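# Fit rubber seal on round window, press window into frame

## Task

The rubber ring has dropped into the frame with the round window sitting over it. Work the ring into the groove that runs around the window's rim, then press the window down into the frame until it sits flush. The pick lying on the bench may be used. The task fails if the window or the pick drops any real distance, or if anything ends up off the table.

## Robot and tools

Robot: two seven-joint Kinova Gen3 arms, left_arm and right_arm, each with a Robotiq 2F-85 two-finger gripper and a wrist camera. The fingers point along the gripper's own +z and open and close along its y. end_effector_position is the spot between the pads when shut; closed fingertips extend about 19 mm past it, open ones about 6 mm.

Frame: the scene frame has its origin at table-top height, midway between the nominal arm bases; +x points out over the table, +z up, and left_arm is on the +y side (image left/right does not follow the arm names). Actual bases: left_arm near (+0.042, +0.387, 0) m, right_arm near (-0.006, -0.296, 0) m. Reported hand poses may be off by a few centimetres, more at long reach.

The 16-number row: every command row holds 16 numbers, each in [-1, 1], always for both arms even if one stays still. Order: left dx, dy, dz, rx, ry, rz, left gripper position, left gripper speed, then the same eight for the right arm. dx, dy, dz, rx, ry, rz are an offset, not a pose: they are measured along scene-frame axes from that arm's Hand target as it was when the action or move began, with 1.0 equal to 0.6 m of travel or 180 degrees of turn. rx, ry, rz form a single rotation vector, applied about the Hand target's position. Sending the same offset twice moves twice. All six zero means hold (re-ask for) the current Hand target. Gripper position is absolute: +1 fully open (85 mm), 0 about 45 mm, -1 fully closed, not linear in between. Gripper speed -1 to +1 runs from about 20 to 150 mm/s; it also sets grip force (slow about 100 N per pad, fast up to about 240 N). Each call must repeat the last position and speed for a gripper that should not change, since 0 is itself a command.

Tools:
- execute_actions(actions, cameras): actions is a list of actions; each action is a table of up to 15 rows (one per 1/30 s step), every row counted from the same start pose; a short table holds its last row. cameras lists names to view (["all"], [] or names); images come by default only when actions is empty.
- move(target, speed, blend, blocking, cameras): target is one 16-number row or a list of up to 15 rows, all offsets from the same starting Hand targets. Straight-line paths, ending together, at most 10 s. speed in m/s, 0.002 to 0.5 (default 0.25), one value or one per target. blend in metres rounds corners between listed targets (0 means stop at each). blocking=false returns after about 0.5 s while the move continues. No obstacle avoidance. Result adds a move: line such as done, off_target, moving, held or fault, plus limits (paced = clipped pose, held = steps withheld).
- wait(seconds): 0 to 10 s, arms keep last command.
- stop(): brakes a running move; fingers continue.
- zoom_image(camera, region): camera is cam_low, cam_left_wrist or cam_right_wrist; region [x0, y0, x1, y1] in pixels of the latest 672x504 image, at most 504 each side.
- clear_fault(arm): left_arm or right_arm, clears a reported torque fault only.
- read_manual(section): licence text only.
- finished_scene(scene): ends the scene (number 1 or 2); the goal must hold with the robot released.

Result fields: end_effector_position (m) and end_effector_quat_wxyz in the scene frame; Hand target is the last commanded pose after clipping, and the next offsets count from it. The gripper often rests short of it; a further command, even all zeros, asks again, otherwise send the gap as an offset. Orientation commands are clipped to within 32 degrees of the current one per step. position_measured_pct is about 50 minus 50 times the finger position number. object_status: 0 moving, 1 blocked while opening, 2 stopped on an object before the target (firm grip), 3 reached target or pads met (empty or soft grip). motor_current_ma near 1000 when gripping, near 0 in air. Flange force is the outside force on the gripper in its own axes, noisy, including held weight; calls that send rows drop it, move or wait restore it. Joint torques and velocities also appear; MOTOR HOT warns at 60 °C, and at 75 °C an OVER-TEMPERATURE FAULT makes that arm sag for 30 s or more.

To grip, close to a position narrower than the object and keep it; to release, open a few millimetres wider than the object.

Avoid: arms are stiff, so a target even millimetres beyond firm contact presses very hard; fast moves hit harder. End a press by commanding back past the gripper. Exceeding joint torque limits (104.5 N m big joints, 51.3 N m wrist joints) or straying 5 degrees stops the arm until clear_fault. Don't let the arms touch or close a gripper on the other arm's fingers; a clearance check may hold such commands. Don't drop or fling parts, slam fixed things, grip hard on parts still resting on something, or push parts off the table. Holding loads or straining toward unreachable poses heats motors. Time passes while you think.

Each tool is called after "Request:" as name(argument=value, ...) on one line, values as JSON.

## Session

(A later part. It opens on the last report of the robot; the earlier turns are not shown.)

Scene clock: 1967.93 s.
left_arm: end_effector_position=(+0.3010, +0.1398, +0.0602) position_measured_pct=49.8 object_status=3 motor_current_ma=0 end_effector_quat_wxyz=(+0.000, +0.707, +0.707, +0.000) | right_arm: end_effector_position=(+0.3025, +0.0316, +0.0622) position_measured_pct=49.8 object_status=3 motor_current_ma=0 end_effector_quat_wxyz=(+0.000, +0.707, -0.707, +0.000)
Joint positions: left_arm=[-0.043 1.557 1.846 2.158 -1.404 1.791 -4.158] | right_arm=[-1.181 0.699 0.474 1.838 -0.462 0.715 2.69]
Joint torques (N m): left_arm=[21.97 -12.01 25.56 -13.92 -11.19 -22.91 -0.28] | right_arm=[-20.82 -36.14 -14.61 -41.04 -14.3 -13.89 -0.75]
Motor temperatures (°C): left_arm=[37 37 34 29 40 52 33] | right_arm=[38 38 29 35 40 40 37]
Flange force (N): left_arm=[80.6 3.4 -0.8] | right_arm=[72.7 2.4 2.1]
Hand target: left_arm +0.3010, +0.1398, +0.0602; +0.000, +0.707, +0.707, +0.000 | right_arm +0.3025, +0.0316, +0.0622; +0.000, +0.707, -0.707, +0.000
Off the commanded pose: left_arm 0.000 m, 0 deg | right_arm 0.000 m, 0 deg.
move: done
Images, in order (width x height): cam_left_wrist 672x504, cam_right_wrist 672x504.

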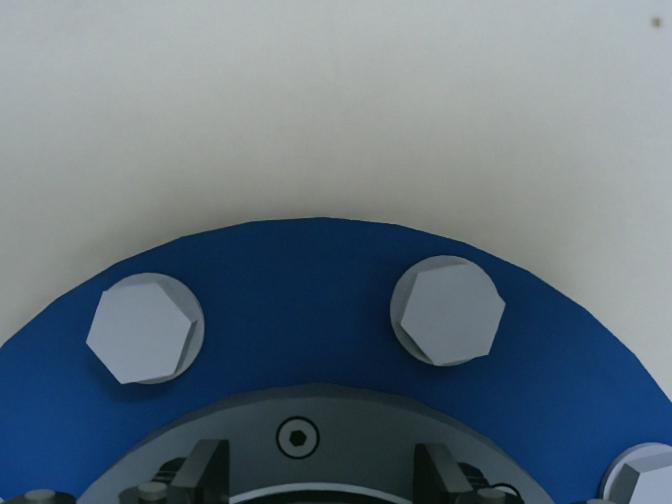

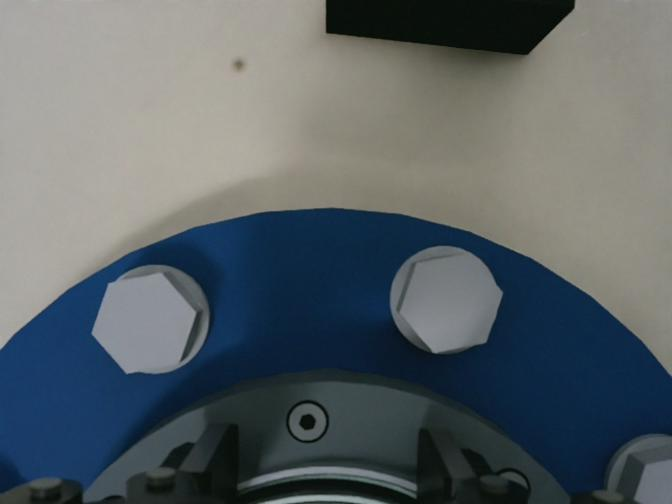

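Request:
move(target=[[0,0.03,0,0,0,0,0,0, 0,-0.03,0,0,0,0,0,0],[0,0.05,0.1,0,0,0,0,0, 0,-0.05,0.1,0,0,0,0,0]], speed=0.03, cameras=["all"])

Request:
zoom_image(camera="cam_low", region=[270, 225, 350, 285])

Scene clock: 1980.20 s.
left_arm: end_effector_position=(+0.3010, +0.1698, +0.1202) position_measured_pct=49.8 object_status=3 motor_current_ma=0 end_effector_quat_wxyz=(+0.000, +0.707, +0.707, +0.000) | right_arm: end_effector_position=(+0.3024, +0.0016, +0.1222) position_measured_pct=49.8 object_status=3 motor_current_ma=0 end_effector_quat_wxyz=(+0.000, +0.707, -0.707, +0.000)
Joint positions: left_arm=[-0.114 1.442 1.979 2.156 -1.228 1.831 -4.179] | right_arm=[-1.197 0.558 0.545 1.858 -0.38 0.83 2.679]
Joint torques (N m): left_arm=[-0.07 -14.34 6.49 -4.08 0.2 -0.22 -0.14] | right_arm=[1.04 -15.54 3.6 -5.91 0.17 -0.55 -0.16]
Flange force (N): left_arm=[2.0 -3.0 1.2] | right_arm=[-2.5 0.4 -0.8]
Hand target: left_arm +0.3010, +0.1698, +0.1202; +0.000, +0.707, +0.707, +0.000 | right_arm +0.3024, +0.0016, +0.1222; +0.000, +0.707, -0.707, +0.000
Off the commanded pose: left_arm 0.000 m, 0 deg | right_arm 0.000 m, 0 deg.
move: done

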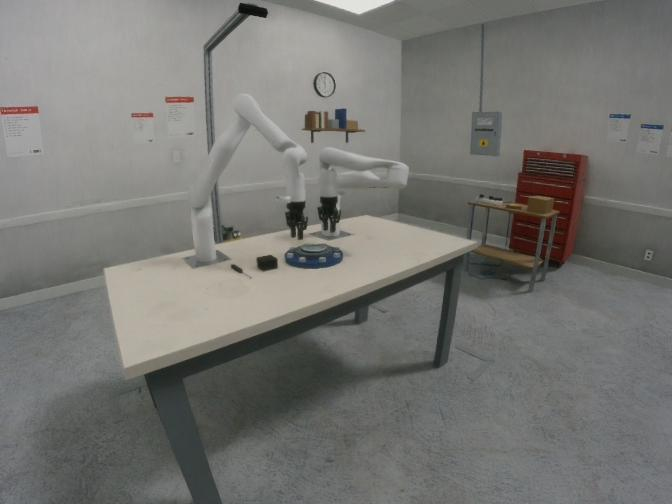

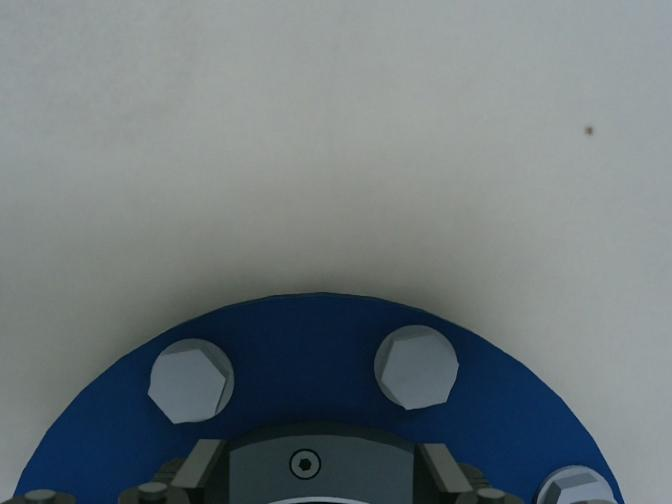

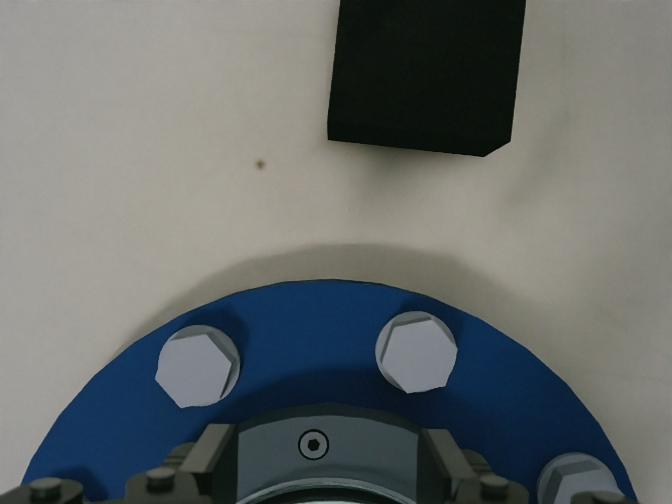

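Scaled by 6.300 from the camera's 672x504 image, which has a finer 960x720 frame.

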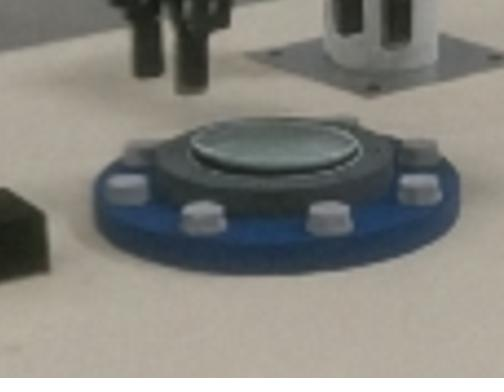

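Request:
move(target=[[0,-0.0722,0,0,0,0,0,0, 0,0.0723,0,0,0,0,0,0],[0,-0.0722,-0.08,0,0,0,0,0, 0,0.0723,-0.08,0,0,0,0,0]], speed=0.06, cameras=["cam_low"])

Request:
move(target=[0,0,-0.0092,0,0,0,0,0, 0,0,-0.0092,0,0,0,0,0], speed=0.01)

Scene clock: 1994.40 s.
left_arm: end_effector_position=(+0.3010, +0.1429, +0.1203) position_measured_pct=49.8 object_status=3 motor_current_ma=0 end_effector_quat_wxyz=(+0.000, +0.707, +0.707, +0.000) | right_arm: end_effector_position=(+0.3024, +0.0287, +0.1222) position_measured_pct=49.8 object_status=3 motor_current_ma=0 end_effector_quat_wxyz=(+0.000, +0.707, -0.707, +0.000)
Joint positions: left_arm=[-0.049 1.437 1.952 2.102 -1.254 1.824 -4.174] | right_arm=[-1.225 0.592 0.541 1.792 -0.387 0.863 2.634]
Joint torques (N m): left_arm=[-0.24 -14.5 6.59 -3.49 -0.07 -0.22 -0.15] | right_arm=[0.95 -16.08 3.72 -6.05 0.35 -0.59 -0.09]
Flange force (N): left_arm=[1.4 -2.9 -0.8] | right_arm=[-2.3 0.5 -1.2]
Hand target: left_arm +0.3010, +0.1429, +0.1203; +0.000, +0.707, +0.707, +0.000 (not the last commanded pose) | right_arm +0.3024, +0.0286, +0.1222; +0.000, +0.707, -0.707, +0.000 (not the last commanded pose)
Off the commanded pose: left_arm 0.051 m, 0 deg | right_arm 0.051 m, 0 deg.
move: held (left_arm, right_arm; a check stopped the path); path passed 0 of 2 targets; limits=held
pose unreachable (left arm): on one or more control steps of this call, first in action 0 (counted from 0), this arm could not follow its commanded pose, so it was not sent that pose on those steps. It may still have moved: this result reports where it is.
cause: moving toward the commanded pose would bring a part of the arm too close to another arm (a part of this arm just beyond joint 5 (forearm roll) and a part of the right arm just beyond its joint 5 (forearm roll), along the way the arms are being sent, or toward where that arm still pushes).
pose unreachable (right arm): on one or more control steps of this call, first in action 0 (counted from 0), this arm could not follow its commanded pose, so it was not sent that pose on those steps. It may still have moved: this result reports where it is.
cause: moving toward the commanded pose would bring a part of the arm too close to another arm (a part of this arm just beyond joint 5 (forearm roll) and a part of the left arm just beyond its joint 5 (forearm roll), along the way the arms are being sent, or toward where that arm still pushes).
Images, in order (width x height): cam_low 672x504.

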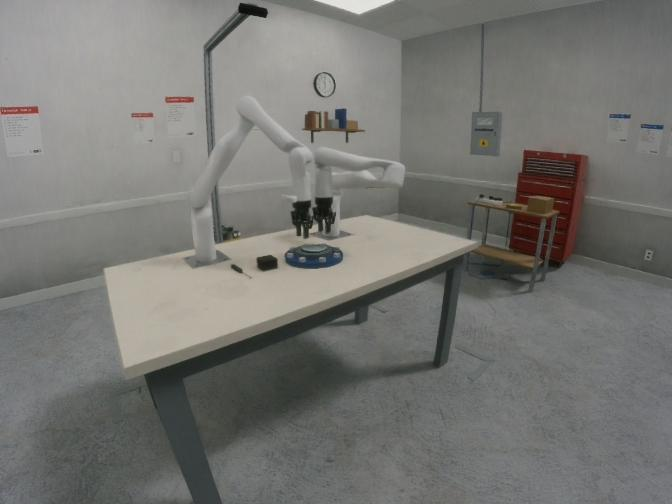

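Scene clock: 1995.20 s.
left_arm: end_effector_position=(+0.3010, +0.1429, +0.1148) position_measured_pct=49.8 object_status=3 motor_current_ma=0 end_effector_quat_wxyz=(+0.000, +0.707, +0.707, +0.000) | right_arm: end_effector_position=(+0.3024, +0.0286, +0.1167) position_measured_pct=49.8 object_status=3 motor_current_ma=0 end_effector_quat_wxyz=(+0.000, +0.707, -0.707, +0.000)
Joint positions: left_arm=[-0.049 1.447 1.943 2.109 -1.266 1.82 -4.172] | right_arm=[-1.22 0.601 0.535 1.799 -0.393 0.849 2.639]
Joint torques (N m): left_arm=[-0.13 -14.53 6.68 -3.77 0.11 -0.16 -0.12] | right_arm=[0.95 -16.41 3.94 -5.99 0.37 -0.49 -0.09]
Flange force (N): left_arm=[2.3 -3.3 0.3] | right_arm=[-2.4 0.3 -0.2]
Hand target: left_arm +0.3010, +0.1429, +0.1147; +0.000, +0.707, +0.707, +0.000 | right_arm +0.3024, +0.0286, +0.1167; +0.000, +0.707, -0.707, +0.000
Off the commanded pose: left_arm 0.000 m, 0 deg | right_arm 0.000 m, 0 deg.
move: done

Request:
move(target=[[0,0.2,0.25,0,0,0,0,0, 0,0,0.05,0,0,0,0.9,0],[0,0.3,0.25,0,0,0,0,0, 0,0.0973,-0.0445,0,0,0,0.9,0]], speed=0.1, cameras=["cam_right_wrist","cam_low"])

Request:
zoom_image(camera="cam_low", region=[270, 225, 350, 285])

Scene clock: 2003.73 s.
left_arm: end_effector_position=(+0.3010, +0.3229, +0.2647) position_measured_pct=49.8 object_status=3 motor_current_ma=0 end_effector_quat_wxyz=(+0.000, +0.707, +0.707, +0.000) | right_arm: end_effector_position=(+0.3024, +0.0870, +0.0900) position_measured_pct=5.2 object_status=3 motor_current_ma=0 end_effector_quat_wxyz=(-0.001, +0.707, -0.707, +0.000)
Joint positions: left_arm=[-0.506 1.262 2.431 2.06 -0.797 2.088 -4.382] | right_arm=[-1.254 0.722 0.505 1.667 -0.432 0.866 2.568]
Joint torques (N m): left_arm=[0.13 -12.86 4.29 -6.47 -0.08 -0.17 -0.09] | right_arm=[0.97 -18.65 4.19 -6.03 0.25 -0.53 -0.14]
Flange force (N): left_arm=[1.2 -3.2 1.3] | right_arm=[-2.2 0.4 -0.3]
Hand target: left_arm +0.3010, +0.3229, +0.2647; +0.000, +0.707, +0.707, +0.000 | right_arm +0.3024, +0.0870, +0.0900; +0.000, +0.707, -0.707, +0.000
Off the commanded pose: left_arm 0.000 m, 0 deg | right_arm 0.000 m, 0 deg.
move: done
Images, in order (width x height): cam_low 672x504, cam_right_wrist 672x504.

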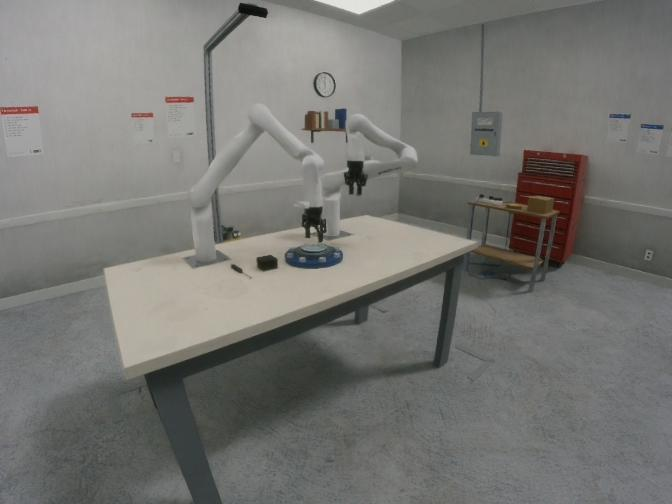

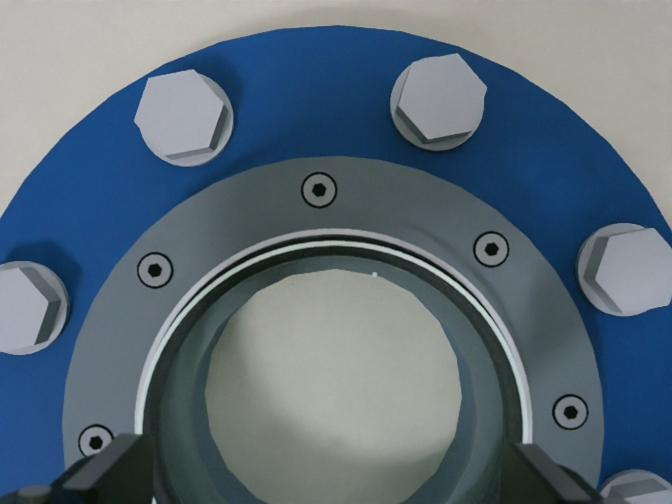

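Scaled by 6.300 from the camera's 672x504 image, which has a finer 960x720 frame.

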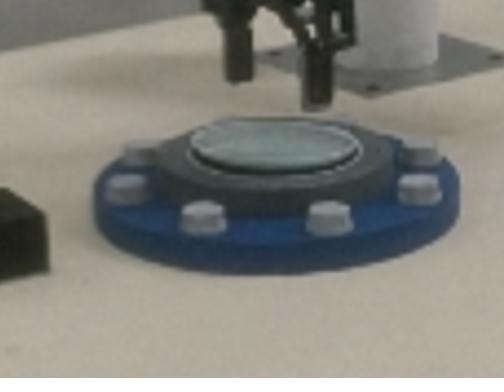

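Request:
move(target=[0,0,0,0,0,0,0,0, 0,0,-0.05,0,0,0,0.9,0], speed=0.03)

Request:
move(target=[0,0,0,0,0,0,0,0, 0,0,-0.0033,0,0,0,0.9,0], speed=0.01)

Request:
move(target=[0,0,0,0,0,0,0,0, 0,0,-0.0033,0,0,0,0.9,0], speed=0.01)

Scene clock: 2010.90 s.
left_arm: end_effector_position=(+0.3010, +0.3229, +0.2647) position_measured_pct=49.8 object_status=3 motor_current_ma=0 end_effector_quat_wxyz=(+0.000, +0.707, +0.707, +0.000) | right_arm: end_effector_position=(+0.3024, +0.0870, +0.0601) position_measured_pct=5.2 object_status=3 motor_current_ma=0 end_effector_quat_wxyz=(-0.001, +0.707, -0.707, +0.000)
Joint positions: left_arm=[-0.506 1.262 2.431 2.06 -0.797 2.089 -4.382] | right_arm=[-1.236 0.77 0.476 1.689 -0.462 0.796 2.591]
Joint torques (N m): left_arm=[-0.09 -12.77 4.32 -6.52 -0.06 -0.15 -0.13] | right_arm=[0.77 -18.42 3.93 -5.33 0.2 -0.49 -0.1]
Flange force (N): left_arm=[0.4 -3.4 1.4] | right_arm=[-1.9 0.2 -1.4]
Hand target: left_arm +0.3010, +0.3229, +0.2647; +0.000, +0.707, +0.707, +0.000 | right_arm +0.3024, +0.0870, +0.0600; +0.000, +0.707, -0.707, +0.000
Off the commanded pose: left_arm 0.000 m, 0 deg | right_arm 0.000 m, 0 deg.
move: done

Scene clock: 2011.60 s.
left_arm: end_effector_position=(+0.3010, +0.3229, +0.2647) position_measured_pct=49.8 object_status=3 motor_current_ma=0 end_effector_quat_wxyz=(+0.000, +0.707, +0.707, +0.000) | right_arm: end_effector_position=(+0.3024, +0.0870, +0.0581) position_measured_pct=5.2 object_status=3 motor_current_ma=0 end_effector_quat_wxyz=(-0.001, +0.707, -0.707, +0.000)
Joint positions: left_arm=[-0.506 1.262 2.431 2.06 -0.797 2.089 -4.382] | right_arm=[-1.235 0.773 0.474 1.69 -0.464 0.791 2.593]
Joint torques (N m): left_arm=[-0.05 -12.78 4.39 -6.51 -0.07 -0.2 -0.13] | right_arm=[1.42 -17.04 4.02 -4.19 0.39 -0.28 -0.2]
Flange force (N): left_arm=[0.5 -3.3 1.4] | right_arm=[-3.4 0.5 -4.0]
Hand target: left_arm +0.3010, +0.3229, +0.2647; +0.000, +0.707, +0.707, +0.000 | right_arm +0.3024, +0.0870, +0.0580; +0.000, +0.707, -0.707, +0.000
Off the commanded pose: left_arm 0.000 m, 0 deg | right_arm 0.000 m, 0 deg.
move: done

Scene clock: 2012.30 s.
left_arm: end_effector_position=(+0.3010, +0.3229, +0.2647) position_measured_pct=49.8 object_status=3 motor_current_ma=0 end_effector_quat_wxyz=(+0.000, +0.707, +0.707, +0.000) | right_arm: end_effector_position=(+0.3024, +0.0870, +0.0561) position_measured_pct=5.2 object_status=3 motor_current_ma=0 end_effector_quat_wxyz=(-0.001, +0.707, -0.707, +0.000)
Joint positions: left_arm=[-0.506 1.262 2.431 2.06 -0.797 2.089 -4.382] | right_arm=[-1.233 0.776 0.472 1.691 -0.466 0.787 2.594]
Joint torques (N m): left_arm=[-0.1 -12.77 4.34 -6.47 -0.12 -0.18 -0.13] | right_arm=[1.87 -11.2 3.23 -2.88 0.39 -1.39 -0.15]
Flange force (N): left_arm=[0.4 -3.3 1.2] | right_arm=[-2.0 2.9 -18.2]
Hand target: left_arm +0.3010, +0.3229, +0.2647; +0.000, +0.707, +0.707, +0.000 | right_arm +0.3024, +0.0870, +0.0561; -0.001, +0.707, -0.707, +0.000
Off the commanded pose: left_arm 0.000 m, 0 deg | right_arm 0.000 m, 0 deg.
move: done

Request:
move(target=[0,0,0,0,0,0,0,0, 0,0,-0.0025,0,0,0,0.9,0], speed=0.01)

Request:
move(target=[0,0,0,0,0,0,0,0, 0,0,-0.0025,0,0,0,0.9,0], speed=0.01, cameras=["cam_right_wrist"])

Scene clock: 2016.27 s.
left_arm: end_effector_position=(+0.3010, +0.3229, +0.2647) position_measured_pct=49.8 object_status=3 motor_current_ma=0 end_effector_quat_wxyz=(+0.000, +0.707, +0.707, +0.000) | right_arm: end_effector_position=(+0.3024, +0.0870, +0.0546) position_measured_pct=5.2 object_status=3 motor_current_ma=0 end_effector_quat_wxyz=(+0.000, +0.707, -0.707, +0.000)
Joint positions: left_arm=[-0.506 1.262 2.431 2.06 -0.797 2.089 -4.382] | right_arm=[-1.232 0.779 0.471 1.692 -0.467 0.783 2.595]
Joint torques (N m): left_arm=[-0.04 -12.7 4.29 -6.48 -0.06 -0.18 -0.14] | right_arm=[0.98 -10.69 2.4 -4.23 -0.14 -2.19 -0.09]
Flange force (N): left_arm=[0.5 -3.4 1.1] | right_arm=[1.8 3.8 -20.9]
Hand target: left_arm +0.3010, +0.3229, +0.2647; +0.000, +0.707, +0.707, +0.000 | right_arm +0.3024, +0.0870, +0.0546; +0.000, +0.707, -0.707, +0.000
Off the commanded pose: left_arm 0.000 m, 0 deg | right_arm 0.000 m, 0 deg.
move: done

Scene clock: 2016.97 s.
left_arm: end_effector_position=(+0.3010, +0.3229, +0.2647) position_measured_pct=49.8 object_status=3 motor_current_ma=0 end_effector_quat_wxyz=(+0.000, +0.707, +0.707, +0.000) | right_arm: end_effector_position=(+0.3024, +0.0870, +0.0531) position_measured_pct=5.2 object_status=3 motor_current_ma=0 end_effector_quat_wxyz=(-0.001, +0.707, -0.707, +0.000)
Joint positions: left_arm=[-0.506 1.262 2.431 2.06 -0.797 2.089 -4.382] | right_arm=[-1.232 0.781 0.469 1.693 -0.468 0.78 2.597]
Joint torques (N m): left_arm=[-0.11 -12.75 4.27 -6.48 -0.05 -0.18 -0.15] | right_arm=[0.94 -5.95 1.27 -4.32 -0.6 -3.63 -0.14]
Flange force (N): left_arm=[0.4 -3.3 1.2] | right_arm=[5.7 6.6 -33.7]
Hand target: left_arm +0.3010, +0.3229, +0.2647; +0.000, +0.707, +0.707, +0.000 | right_arm +0.3024, +0.0870, +0.0531; +0.000, +0.707, -0.707, +0.000
Off the commanded pose: left_arm 0.000 m, 0 deg | right_arm 0.000 m, 0 deg.
move: done
Images, in order (width x height): cam_right_wrist 672x504.

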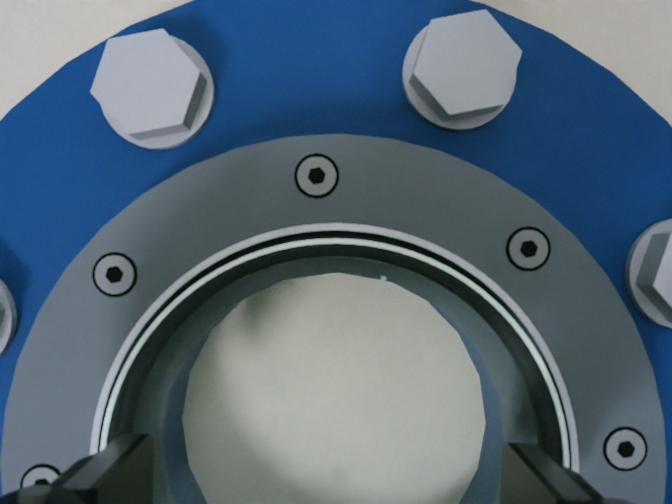

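Going down, force modest. Continue.

Request:
move(target=[0,0,0,0,0,0,0,0, 0,0,-0.0025,0,0,0,0.9,0], speed=0.01)

Request:
move(target=[0,0,0,0,0,0,0,0, 0,0,-0.0017,0,0,0,0.9,0], speed=0.01, cameras=["cam_right_wrist"])

Scene clock: 2021.43 s.
left_arm: end_effector_position=(+0.3010, +0.3229, +0.2647) position_measured_pct=49.8 object_status=3 motor_current_ma=0 end_effector_quat_wxyz=(+0.000, +0.707, +0.707, +0.000) | right_arm: end_effector_position=(+0.3024, +0.0870, +0.0516) position_measured_pct=5.2 object_status=3 motor_current_ma=0 end_effector_quat_wxyz=(+0.000, +0.707, -0.707, +0.000)
Joint positions: left_arm=[-0.506 1.262 2.431 2.06 -0.797 2.089 -4.382] | right_arm=[-1.231 0.784 0.468 1.694 -0.47 0.777 2.598]
Joint torques (N m): left_arm=[-0.1 -12.76 4.33 -6.5 -0.07 -0.2 -0.12] | right_arm=[0.83 -6.62 1.21 -4.23 -0.52 -3.32 -0.14]
Flange force (N): left_arm=[0.4 -3.2 1.3] | right_arm=[5.2 5.9 -31.9]
Hand target: left_arm +0.3010, +0.3229, +0.2647; +0.000, +0.707, +0.707, +0.000 | right_arm +0.3024, +0.0870, +0.0515; +0.000, +0.707, -0.707, +0.000
Off the commanded pose: left_arm 0.000 m, 0 deg | right_arm 0.000 m, 0 deg.
move: done

Scene clock: 2022.13 s.
left_arm: end_effector_position=(+0.3010, +0.3229, +0.2647) position_measured_pct=49.8 object_status=3 motor_current_ma=0 end_effector_quat_wxyz=(+0.000, +0.707, +0.707, +0.000) | right_arm: end_effector_position=(+0.3024, +0.0870, +0.0506) position_measured_pct=5.2 object_status=3 motor_current_ma=0 end_effector_quat_wxyz=(-0.001, +0.707, -0.707, +0.000)
Joint positions: left_arm=[-0.506 1.262 2.431 2.06 -0.797 2.089 -4.382] | right_arm=[-1.23 0.786 0.467 1.695 -0.471 0.774 2.599]
Joint torques (N m): left_arm=[-0.07 -12.74 4.34 -6.46 -0.07 -0.18 -0.12] | right_arm=[0.32 -6 0.68 -4.55 -0.75 -3.55 -0.15]
Flange force (N): left_arm=[0.4 -3.2 1.2] | right_arm=[6.9 6.0 -33.7]
Hand target: left_arm +0.3010, +0.3229, +0.2647; +0.000, +0.707, +0.707, +0.000 | right_arm +0.3024, +0.0870, +0.0505; +0.000, +0.707, -0.707, +0.000
Off the commanded pose: left_arm 0.000 m, 0 deg | right_arm 0.000 m, 0 deg.
move: done
Images, in order (width x height): cam_right_wrist 672x504.

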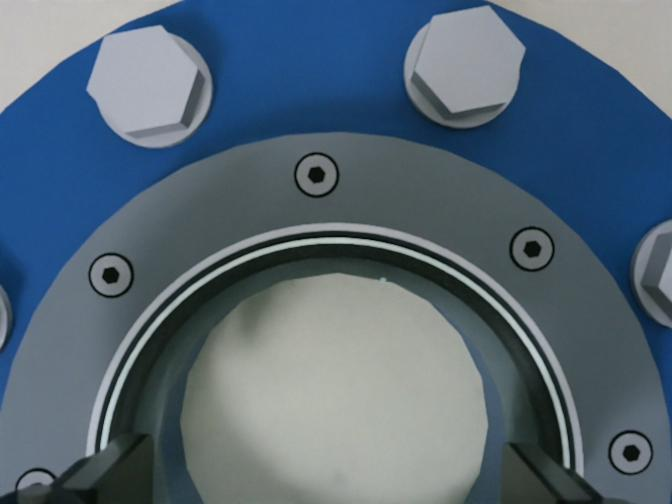

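Request:
move(target=[0,0,0,0,0,0,0,0, 0,0,-0.0017,0,0,0,0.9,0], speed=0.01)

Request:
move(target=[0,0,0,0,0,0,0,0, 0,0,-0.0017,0,0,0,0.9,0], speed=0.01)

Scene clock: 2026.60 s.
left_arm: end_effector_position=(+0.3010, +0.3229, +0.2647) position_measured_pct=49.8 object_status=3 motor_current_ma=0 end_effector_quat_wxyz=(+0.000, +0.707, +0.707, +0.000) | right_arm: end_effector_position=(+0.3024, +0.0870, +0.0496) position_measured_pct=5.2 object_status=3 motor_current_ma=0 end_effector_quat_wxyz=(-0.001, +0.707, -0.707, +0.000)
Joint positions: left_arm=[-0.506 1.262 2.431 2.06 -0.797 2.089 -4.382] | right_arm=[-1.229 0.787 0.466 1.695 -0.472 0.772 2.599]
Joint torques (N m): left_arm=[-0.11 -12.76 4.31 -6.53 -0.09 -0.22 -0.14] | right_arm=[0.11 1.29 -1.22 -5 -1.28 -5.44 0.12]
Flange force (N): left_arm=[0.5 -3.4 1.3] | right_arm=[13.6 11.5 -52.6]
Hand target: left_arm +0.3010, +0.3229, +0.2647; +0.000, +0.707, +0.707, +0.000 | right_arm +0.3024, +0.0870, +0.0495; +0.000, +0.707, -0.707, +0.000
Off the commanded pose: left_arm 0.000 m, 0 deg | right_arm 0.000 m, 0 deg.
move: done

Scene clock: 2027.30 s.
left_arm: end_effector_position=(+0.3010, +0.3229, +0.2647) position_measured_pct=49.8 object_status=3 motor_current_ma=0 end_effector_quat_wxyz=(+0.000, +0.707, +0.707, +0.000) | right_arm: end_effector_position=(+0.3024, +0.0870, +0.0486) position_measured_pct=5.2 object_status=3 motor_current_ma=0 end_effector_quat_wxyz=(-0.001, +0.707, -0.707, +0.000)
Joint positions: left_arm=[-0.506 1.262 2.431 2.06 -0.797 2.089 -4.382] | right_arm=[-1.229 0.789 0.464 1.696 -0.473 0.77 2.6]
Joint torques (N m): left_arm=[-0.09 -12.75 4.31 -6.54 -0.09 -0.19 -0.12] | right_arm=[0.12 17.3 -4.48 -5.23 -2.5 -10.25 0.06]
Flange force (N): left_arm=[0.5 -3.4 1.3] | right_arm=[25.8 21.0 -95.0]
Hand target: left_arm +0.3010, +0.3229, +0.2647; +0.000, +0.707, +0.707, +0.000 | right_arm +0.3024, +0.0870, +0.0485; +0.000, +0.707, -0.707, +0.000
Off the commanded pose: left_arm 0.000 m, 0 deg | right_arm 0.000 m, 0 deg.
move: done

Request:
move(target=[[0,0,0,0,0,0,0,0, 0,0,0.05,0,0,0,0.9,0],[0,0,0,0,0,0,0,0, 0,0,0.05,0,0,0.5,0.9,0]], speed=0.1, cameras=["cam_right_wrist","cam_low"])

Request:
zoom_image(camera="cam_right_wrist", region=[60, 150, 560, 504])

Request:
zoom_image(camera="cam_low", region=[280, 235, 350, 275])

Scene clock: 2041.27 s.
left_arm: end_effector_position=(+0.3010, +0.3229, +0.2647) position_measured_pct=49.8 object_status=3 motor_current_ma=0 end_effector_quat_wxyz=(+0.000, +0.707, +0.707, +0.000) | right_arm: end_effector_position=(+0.3024, +0.0870, +0.0785) position_measured_pct=5.2 object_status=3 motor_current_ma=0 end_effector_quat_wxyz=(-0.001, +1.000, +0.000, +0.000)
Joint positions: left_arm=[-0.506 1.262 2.431 2.06 -0.797 2.089 -4.382] | right_arm=[-0.98 0.687 0.064 1.665 -0.058 0.791 3.819]
Joint torques (N m): left_arm=[-0.05 -12.76 4.35 -6.49 -0.06 -0.19 -0.13] | right_arm=[0.98 -19.52 1.84 -6.23 0.25 -0.6 -0.06]
Flange force (N): left_arm=[0.5 -3.2 1.3] | right_arm=[0.0 -2.9 -0.7]
Hand target: left_arm +0.3010, +0.3229, +0.2647; +0.000, +0.707, +0.707, +0.000 | right_arm +0.3024, +0.0870, +0.0785; -0.001, +1.000, +0.000, +0.000
Off the commanded pose: left_arm 0.000 m, 0 deg | right_arm 0.000 m, 0 deg.
move: done
Images, in order (width x height): cam_low 672x504, cam_right_wrist 672x504.

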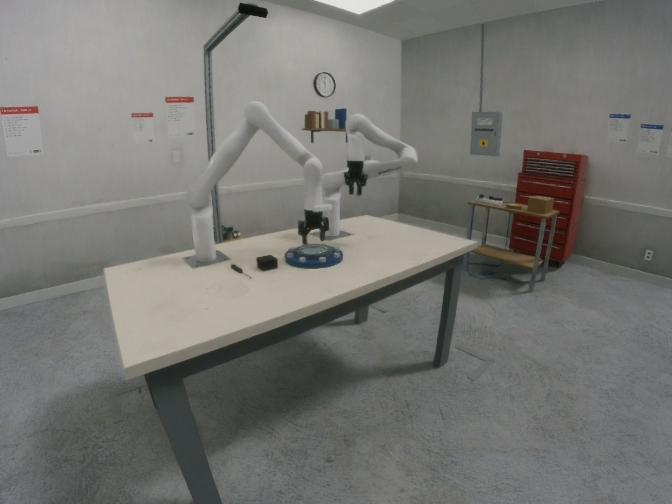

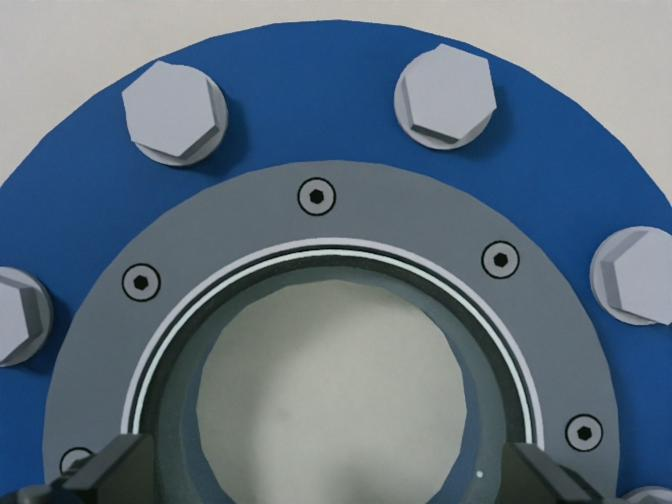

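Scaled by 1.008.

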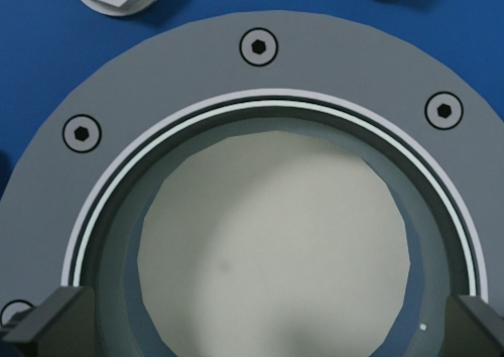

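Scaled by 7.200 from the camera's 672x504 image, which has a finer 960x720 frame.

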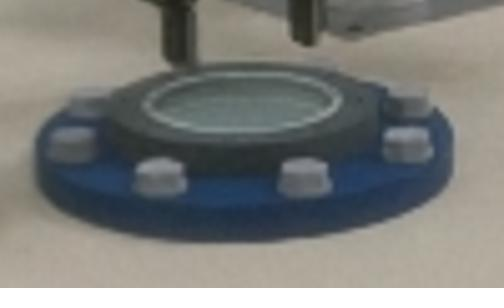

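Request:
move(target=[[0,0,0,0,0,0,0,0, 0,0,-0.0433,0,0,0,0.9,0],[0,0,0,0,0,0,0,0, 0,0,-0.0482,0,0,0,0.9,0]], speed=[0.05,0.01])

Request:
move(target=[0,0,0,0,0,0,0,0, 0,0,-0.0017,0,0,0,0.9,0], speed=0.01)

Scene clock: 2048.10 s.
left_arm: end_effector_position=(+0.3010, +0.3229, +0.2647) position_measured_pct=49.8 object_status=3 motor_current_ma=0 end_effector_quat_wxyz=(+0.000, +0.707, +0.707, +0.000) | right_arm: end_effector_position=(+0.3024, +0.0870, +0.0498) position_measured_pct=5.2 object_status=3 motor_current_ma=0 end_effector_quat_wxyz=(-0.001, +1.000, +0.000, +0.000)
Joint positions: left_arm=[-0.506 1.262 2.431 2.06 -0.797 2.089 -4.382] | right_arm=[-0.977 0.737 0.059 1.685 -0.061 0.721 3.821]
Joint torques (N m): left_arm=[-0.1 -12.77 4.37 -6.5 -0.06 -0.19 -0.14] | right_arm=[0.84 2.53 1.75 -5.34 0.48 -5.83 -0.66]
Flange force (N): left_arm=[0.4 -3.2 1.4] | right_arm=[-12.9 15.5 -53.3]
Hand target: left_arm +0.3010, +0.3229, +0.2647; +0.000, +0.707, +0.707, +0.000 | right_arm +0.3024, +0.0870, +0.0496; -0.001, +1.000, +0.000, +0.000
Off the commanded pose: left_arm 0.000 m, 0 deg | right_arm 0.000 m, 0 deg.
move: done

Scene clock: 2048.80 s.
left_arm: end_effector_position=(+0.3010, +0.3229, +0.2647) position_measured_pct=49.8 object_status=3 motor_current_ma=0 end_effector_quat_wxyz=(+0.000, +0.707, +0.707, +0.000) | right_arm: end_effector_position=(+0.3024, +0.0870, +0.0486) position_measured_pct=5.2 object_status=3 motor_current_ma=0 end_effector_quat_wxyz=(-0.001, +1.000, +0.000, +0.000)
Joint positions: left_arm=[-0.506 1.262 2.431 2.06 -0.797 2.089 -4.382] | right_arm=[-0.977 0.739 0.059 1.685 -0.061 0.718 3.821]
Joint torques (N m): left_arm=[-0.09 -12.77 4.36 -6.49 -0.08 -0.18 -0.13] | right_arm=[1.16 19.83 1.66 -5.13 0.57 -10.51 -0.84]
Flange force (N): left_arm=[0.4 -3.2 1.3] | right_arm=[-23.5 28.1 -95.7]
Hand target: left_arm +0.3010, +0.3229, +0.2647; +0.000, +0.707, +0.707, +0.000 | right_arm +0.3024, +0.0870, +0.0485; -0.001, +1.000, +0.000, +0.000
Off the commanded pose: left_arm 0.000 m, 0 deg | right_arm 0.000 m, 0 deg.
move: done

Request:
move(target=[[0,0,0,0,0,0,0,0, 0,0,0.02,0,0,0,0.9,0],[0,0,0,0,0,0,0,0, 0.0967,0,0.02,0,0,0,0.9,0],[0,0,0,0,0,0,0,0, 0.0967,0,0.003,0,0,0,0.9,0]], speed=[0.05,0.05,0.01])

Request:
move(target=[0,0,0,0,0,0,0,0, 0,0,-0.0013,0,0,0,0.9,0], speed=0.01)

Scene clock: 2063.70 s.
left_arm: end_effector_position=(+0.3010, +0.3229, +0.2647) position_measured_pct=49.8 object_status=3 motor_current_ma=0 end_effector_quat_wxyz=(+0.000, +0.707, +0.707, +0.000) | right_arm: end_effector_position=(+0.3604, +0.0871, +0.0506) position_measured_pct=5.2 object_status=3 motor_current_ma=0 end_effector_quat_wxyz=(-0.001, +1.000, +0.000, +0.000)
Joint positions: left_arm=[-0.506 1.262 2.431 2.06 -0.797 2.089 -4.382] | right_arm=[-0.884 0.798 0.057 1.536 -0.058 0.807 3.904]
Joint torques (N m): left_arm=[-0.08 -12.72 4.32 -6.48 -0.06 -0.19 -0.12] | right_arm=[0.88 -6.3 1.8 -5.67 0.38 -4.17 -0.51]
Motor temperatures (°C): left_arm=[35 36 33 29 40 47 33] | right_arm=[37 35 28 33 37 40 37]
Flange force (N): left_arm=[0.4 -3.3 1.2] | right_arm=[-9.2 8.6 -33.5]
Hand target: left_arm +0.3010, +0.3229, +0.2647; +0.000, +0.707, +0.707, +0.000 | right_arm +0.3604, +0.0870, +0.0504; -0.001, +1.000, +0.000, +0.000
Off the commanded pose: left_arm 0.000 m, 0 deg | right_arm 0.000 m, 0 deg.
move: done

Scene clock: 2064.40 s.
left_arm: end_effector_position=(+0.3010, +0.3229, +0.2647) position_measured_pct=49.8 object_status=3 motor_current_ma=0 end_effector_quat_wxyz=(+0.000, +0.707, +0.707, +0.000) | right_arm: end_effector_position=(+0.3604, +0.0870, +0.0496) position_measured_pct=5.2 object_status=3 motor_current_ma=0 end_effector_quat_wxyz=(-0.001, +1.000, +0.000, +0.000)
Joint positions: left_arm=[-0.506 1.262 2.431 2.06 -0.797 2.089 -4.382] | right_arm=[-0.884 0.8 0.057 1.537 -0.058 0.806 3.904]
Joint torques (N m): left_arm=[-0.07 -12.77 4.33 -6.47 -0.09 -0.18 -0.14] | right_arm=[0.78 6.95 1.83 -5.52 0.61 -7.68 -0.91]
Flange force (N): left_arm=[0.5 -3.3 1.2] | right_arm=[-18.3 19.4 -63.1]
Hand target: left_arm +0.3010, +0.3229, +0.2647; +0.000, +0.707, +0.707, +0.000 | right_arm +0.3604, +0.0870, +0.0496; -0.001, +1.000, +0.000, +0.000
Off the commanded pose: left_arm 0.000 m, 0 deg | right_arm 0.000 m, 0 deg.
move: done

Request:
move(target=[[0,0,0,0,0,0,0,0, 0,0,0.06,0,0,0,0.9,0],[0,0,0,0,0,0,0,0, -0.19,0,0.3,0,0,0,0.9,0]], speed=0.12, cameras=["cam_right_wrist","cam_low"])

Request:
zoom_image(camera="cam_right_wrist", region=[160, 80, 520, 420])

Scene clock: 2071.03 s.
left_arm: end_effector_position=(+0.3010, +0.3229, +0.2647) position_measured_pct=49.8 object_status=3 motor_current_ma=0 end_effector_quat_wxyz=(+0.000, +0.707, +0.707, +0.000) | right_arm: end_effector_position=(+0.2464, +0.0870, +0.2295) position_measured_pct=5.2 object_status=3 motor_current_ma=0 end_effector_quat_wxyz=(-0.001, +1.000, +0.000, +0.000)
Joint positions: left_arm=[-0.506 1.262 2.431 2.06 -0.797 2.089 -4.382] | right_arm=[-1.08 0.417 0.061 1.577 -0.028 1.147 3.695]
Joint torques (N m): left_arm=[-0.07 -12.78 4.35 -6.48 -0.08 -0.17 -0.12] | right_arm=[1.07 -16.52 1.52 -8.01 0.33 -0.56 -0.22]
Flange force (N): left_arm=[0.5 -3.2 1.3] | right_arm=[-0.7 -2.4 -1.6]
Hand target: left_arm +0.3010, +0.3229, +0.2647; +0.000, +0.707, +0.707, +0.000 | right_arm +0.2464, +0.0870, +0.2296; -0.001, +1.000, +0.000, +0.000
Off the commanded pose: left_arm 0.000 m, 0 deg | right_arm 0.000 m, 0 deg.
move: done
Images, in order (width x height): cam_low 672x504, cam_right_wrist 672x504.

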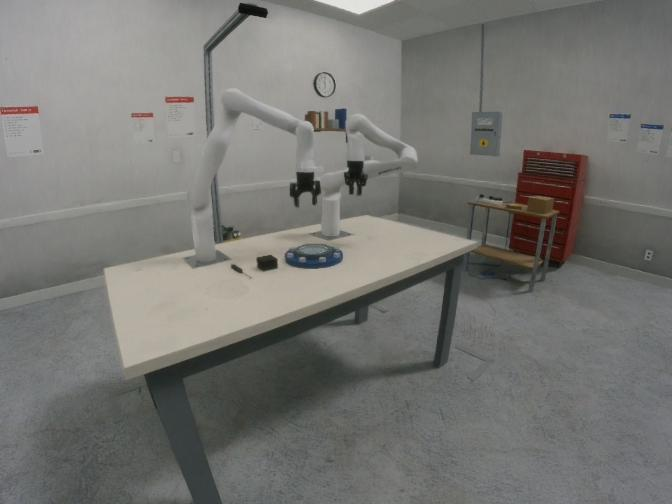

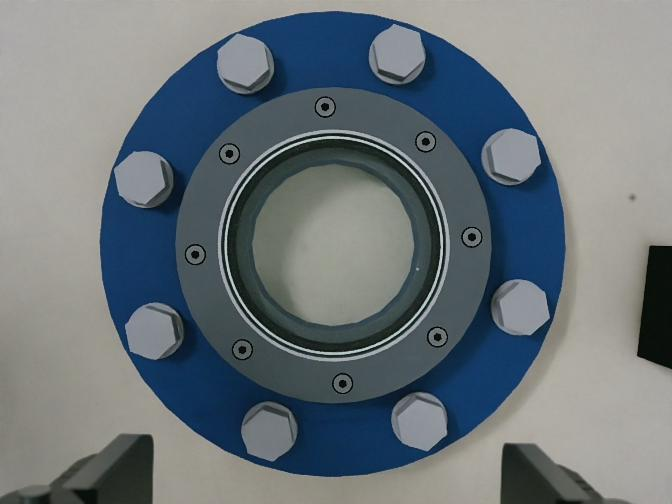

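Scaled by 1.400.

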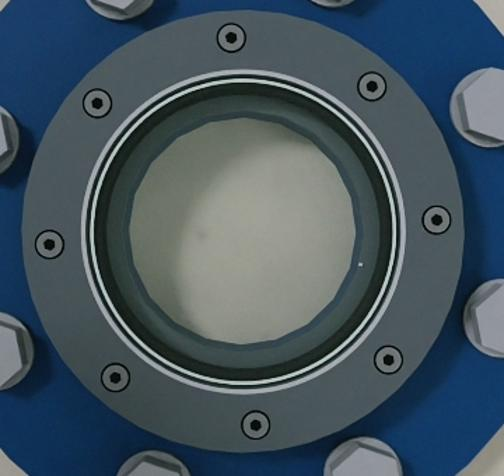

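Request:
finished_scene(scene=1)

The scene is finished: the task was done.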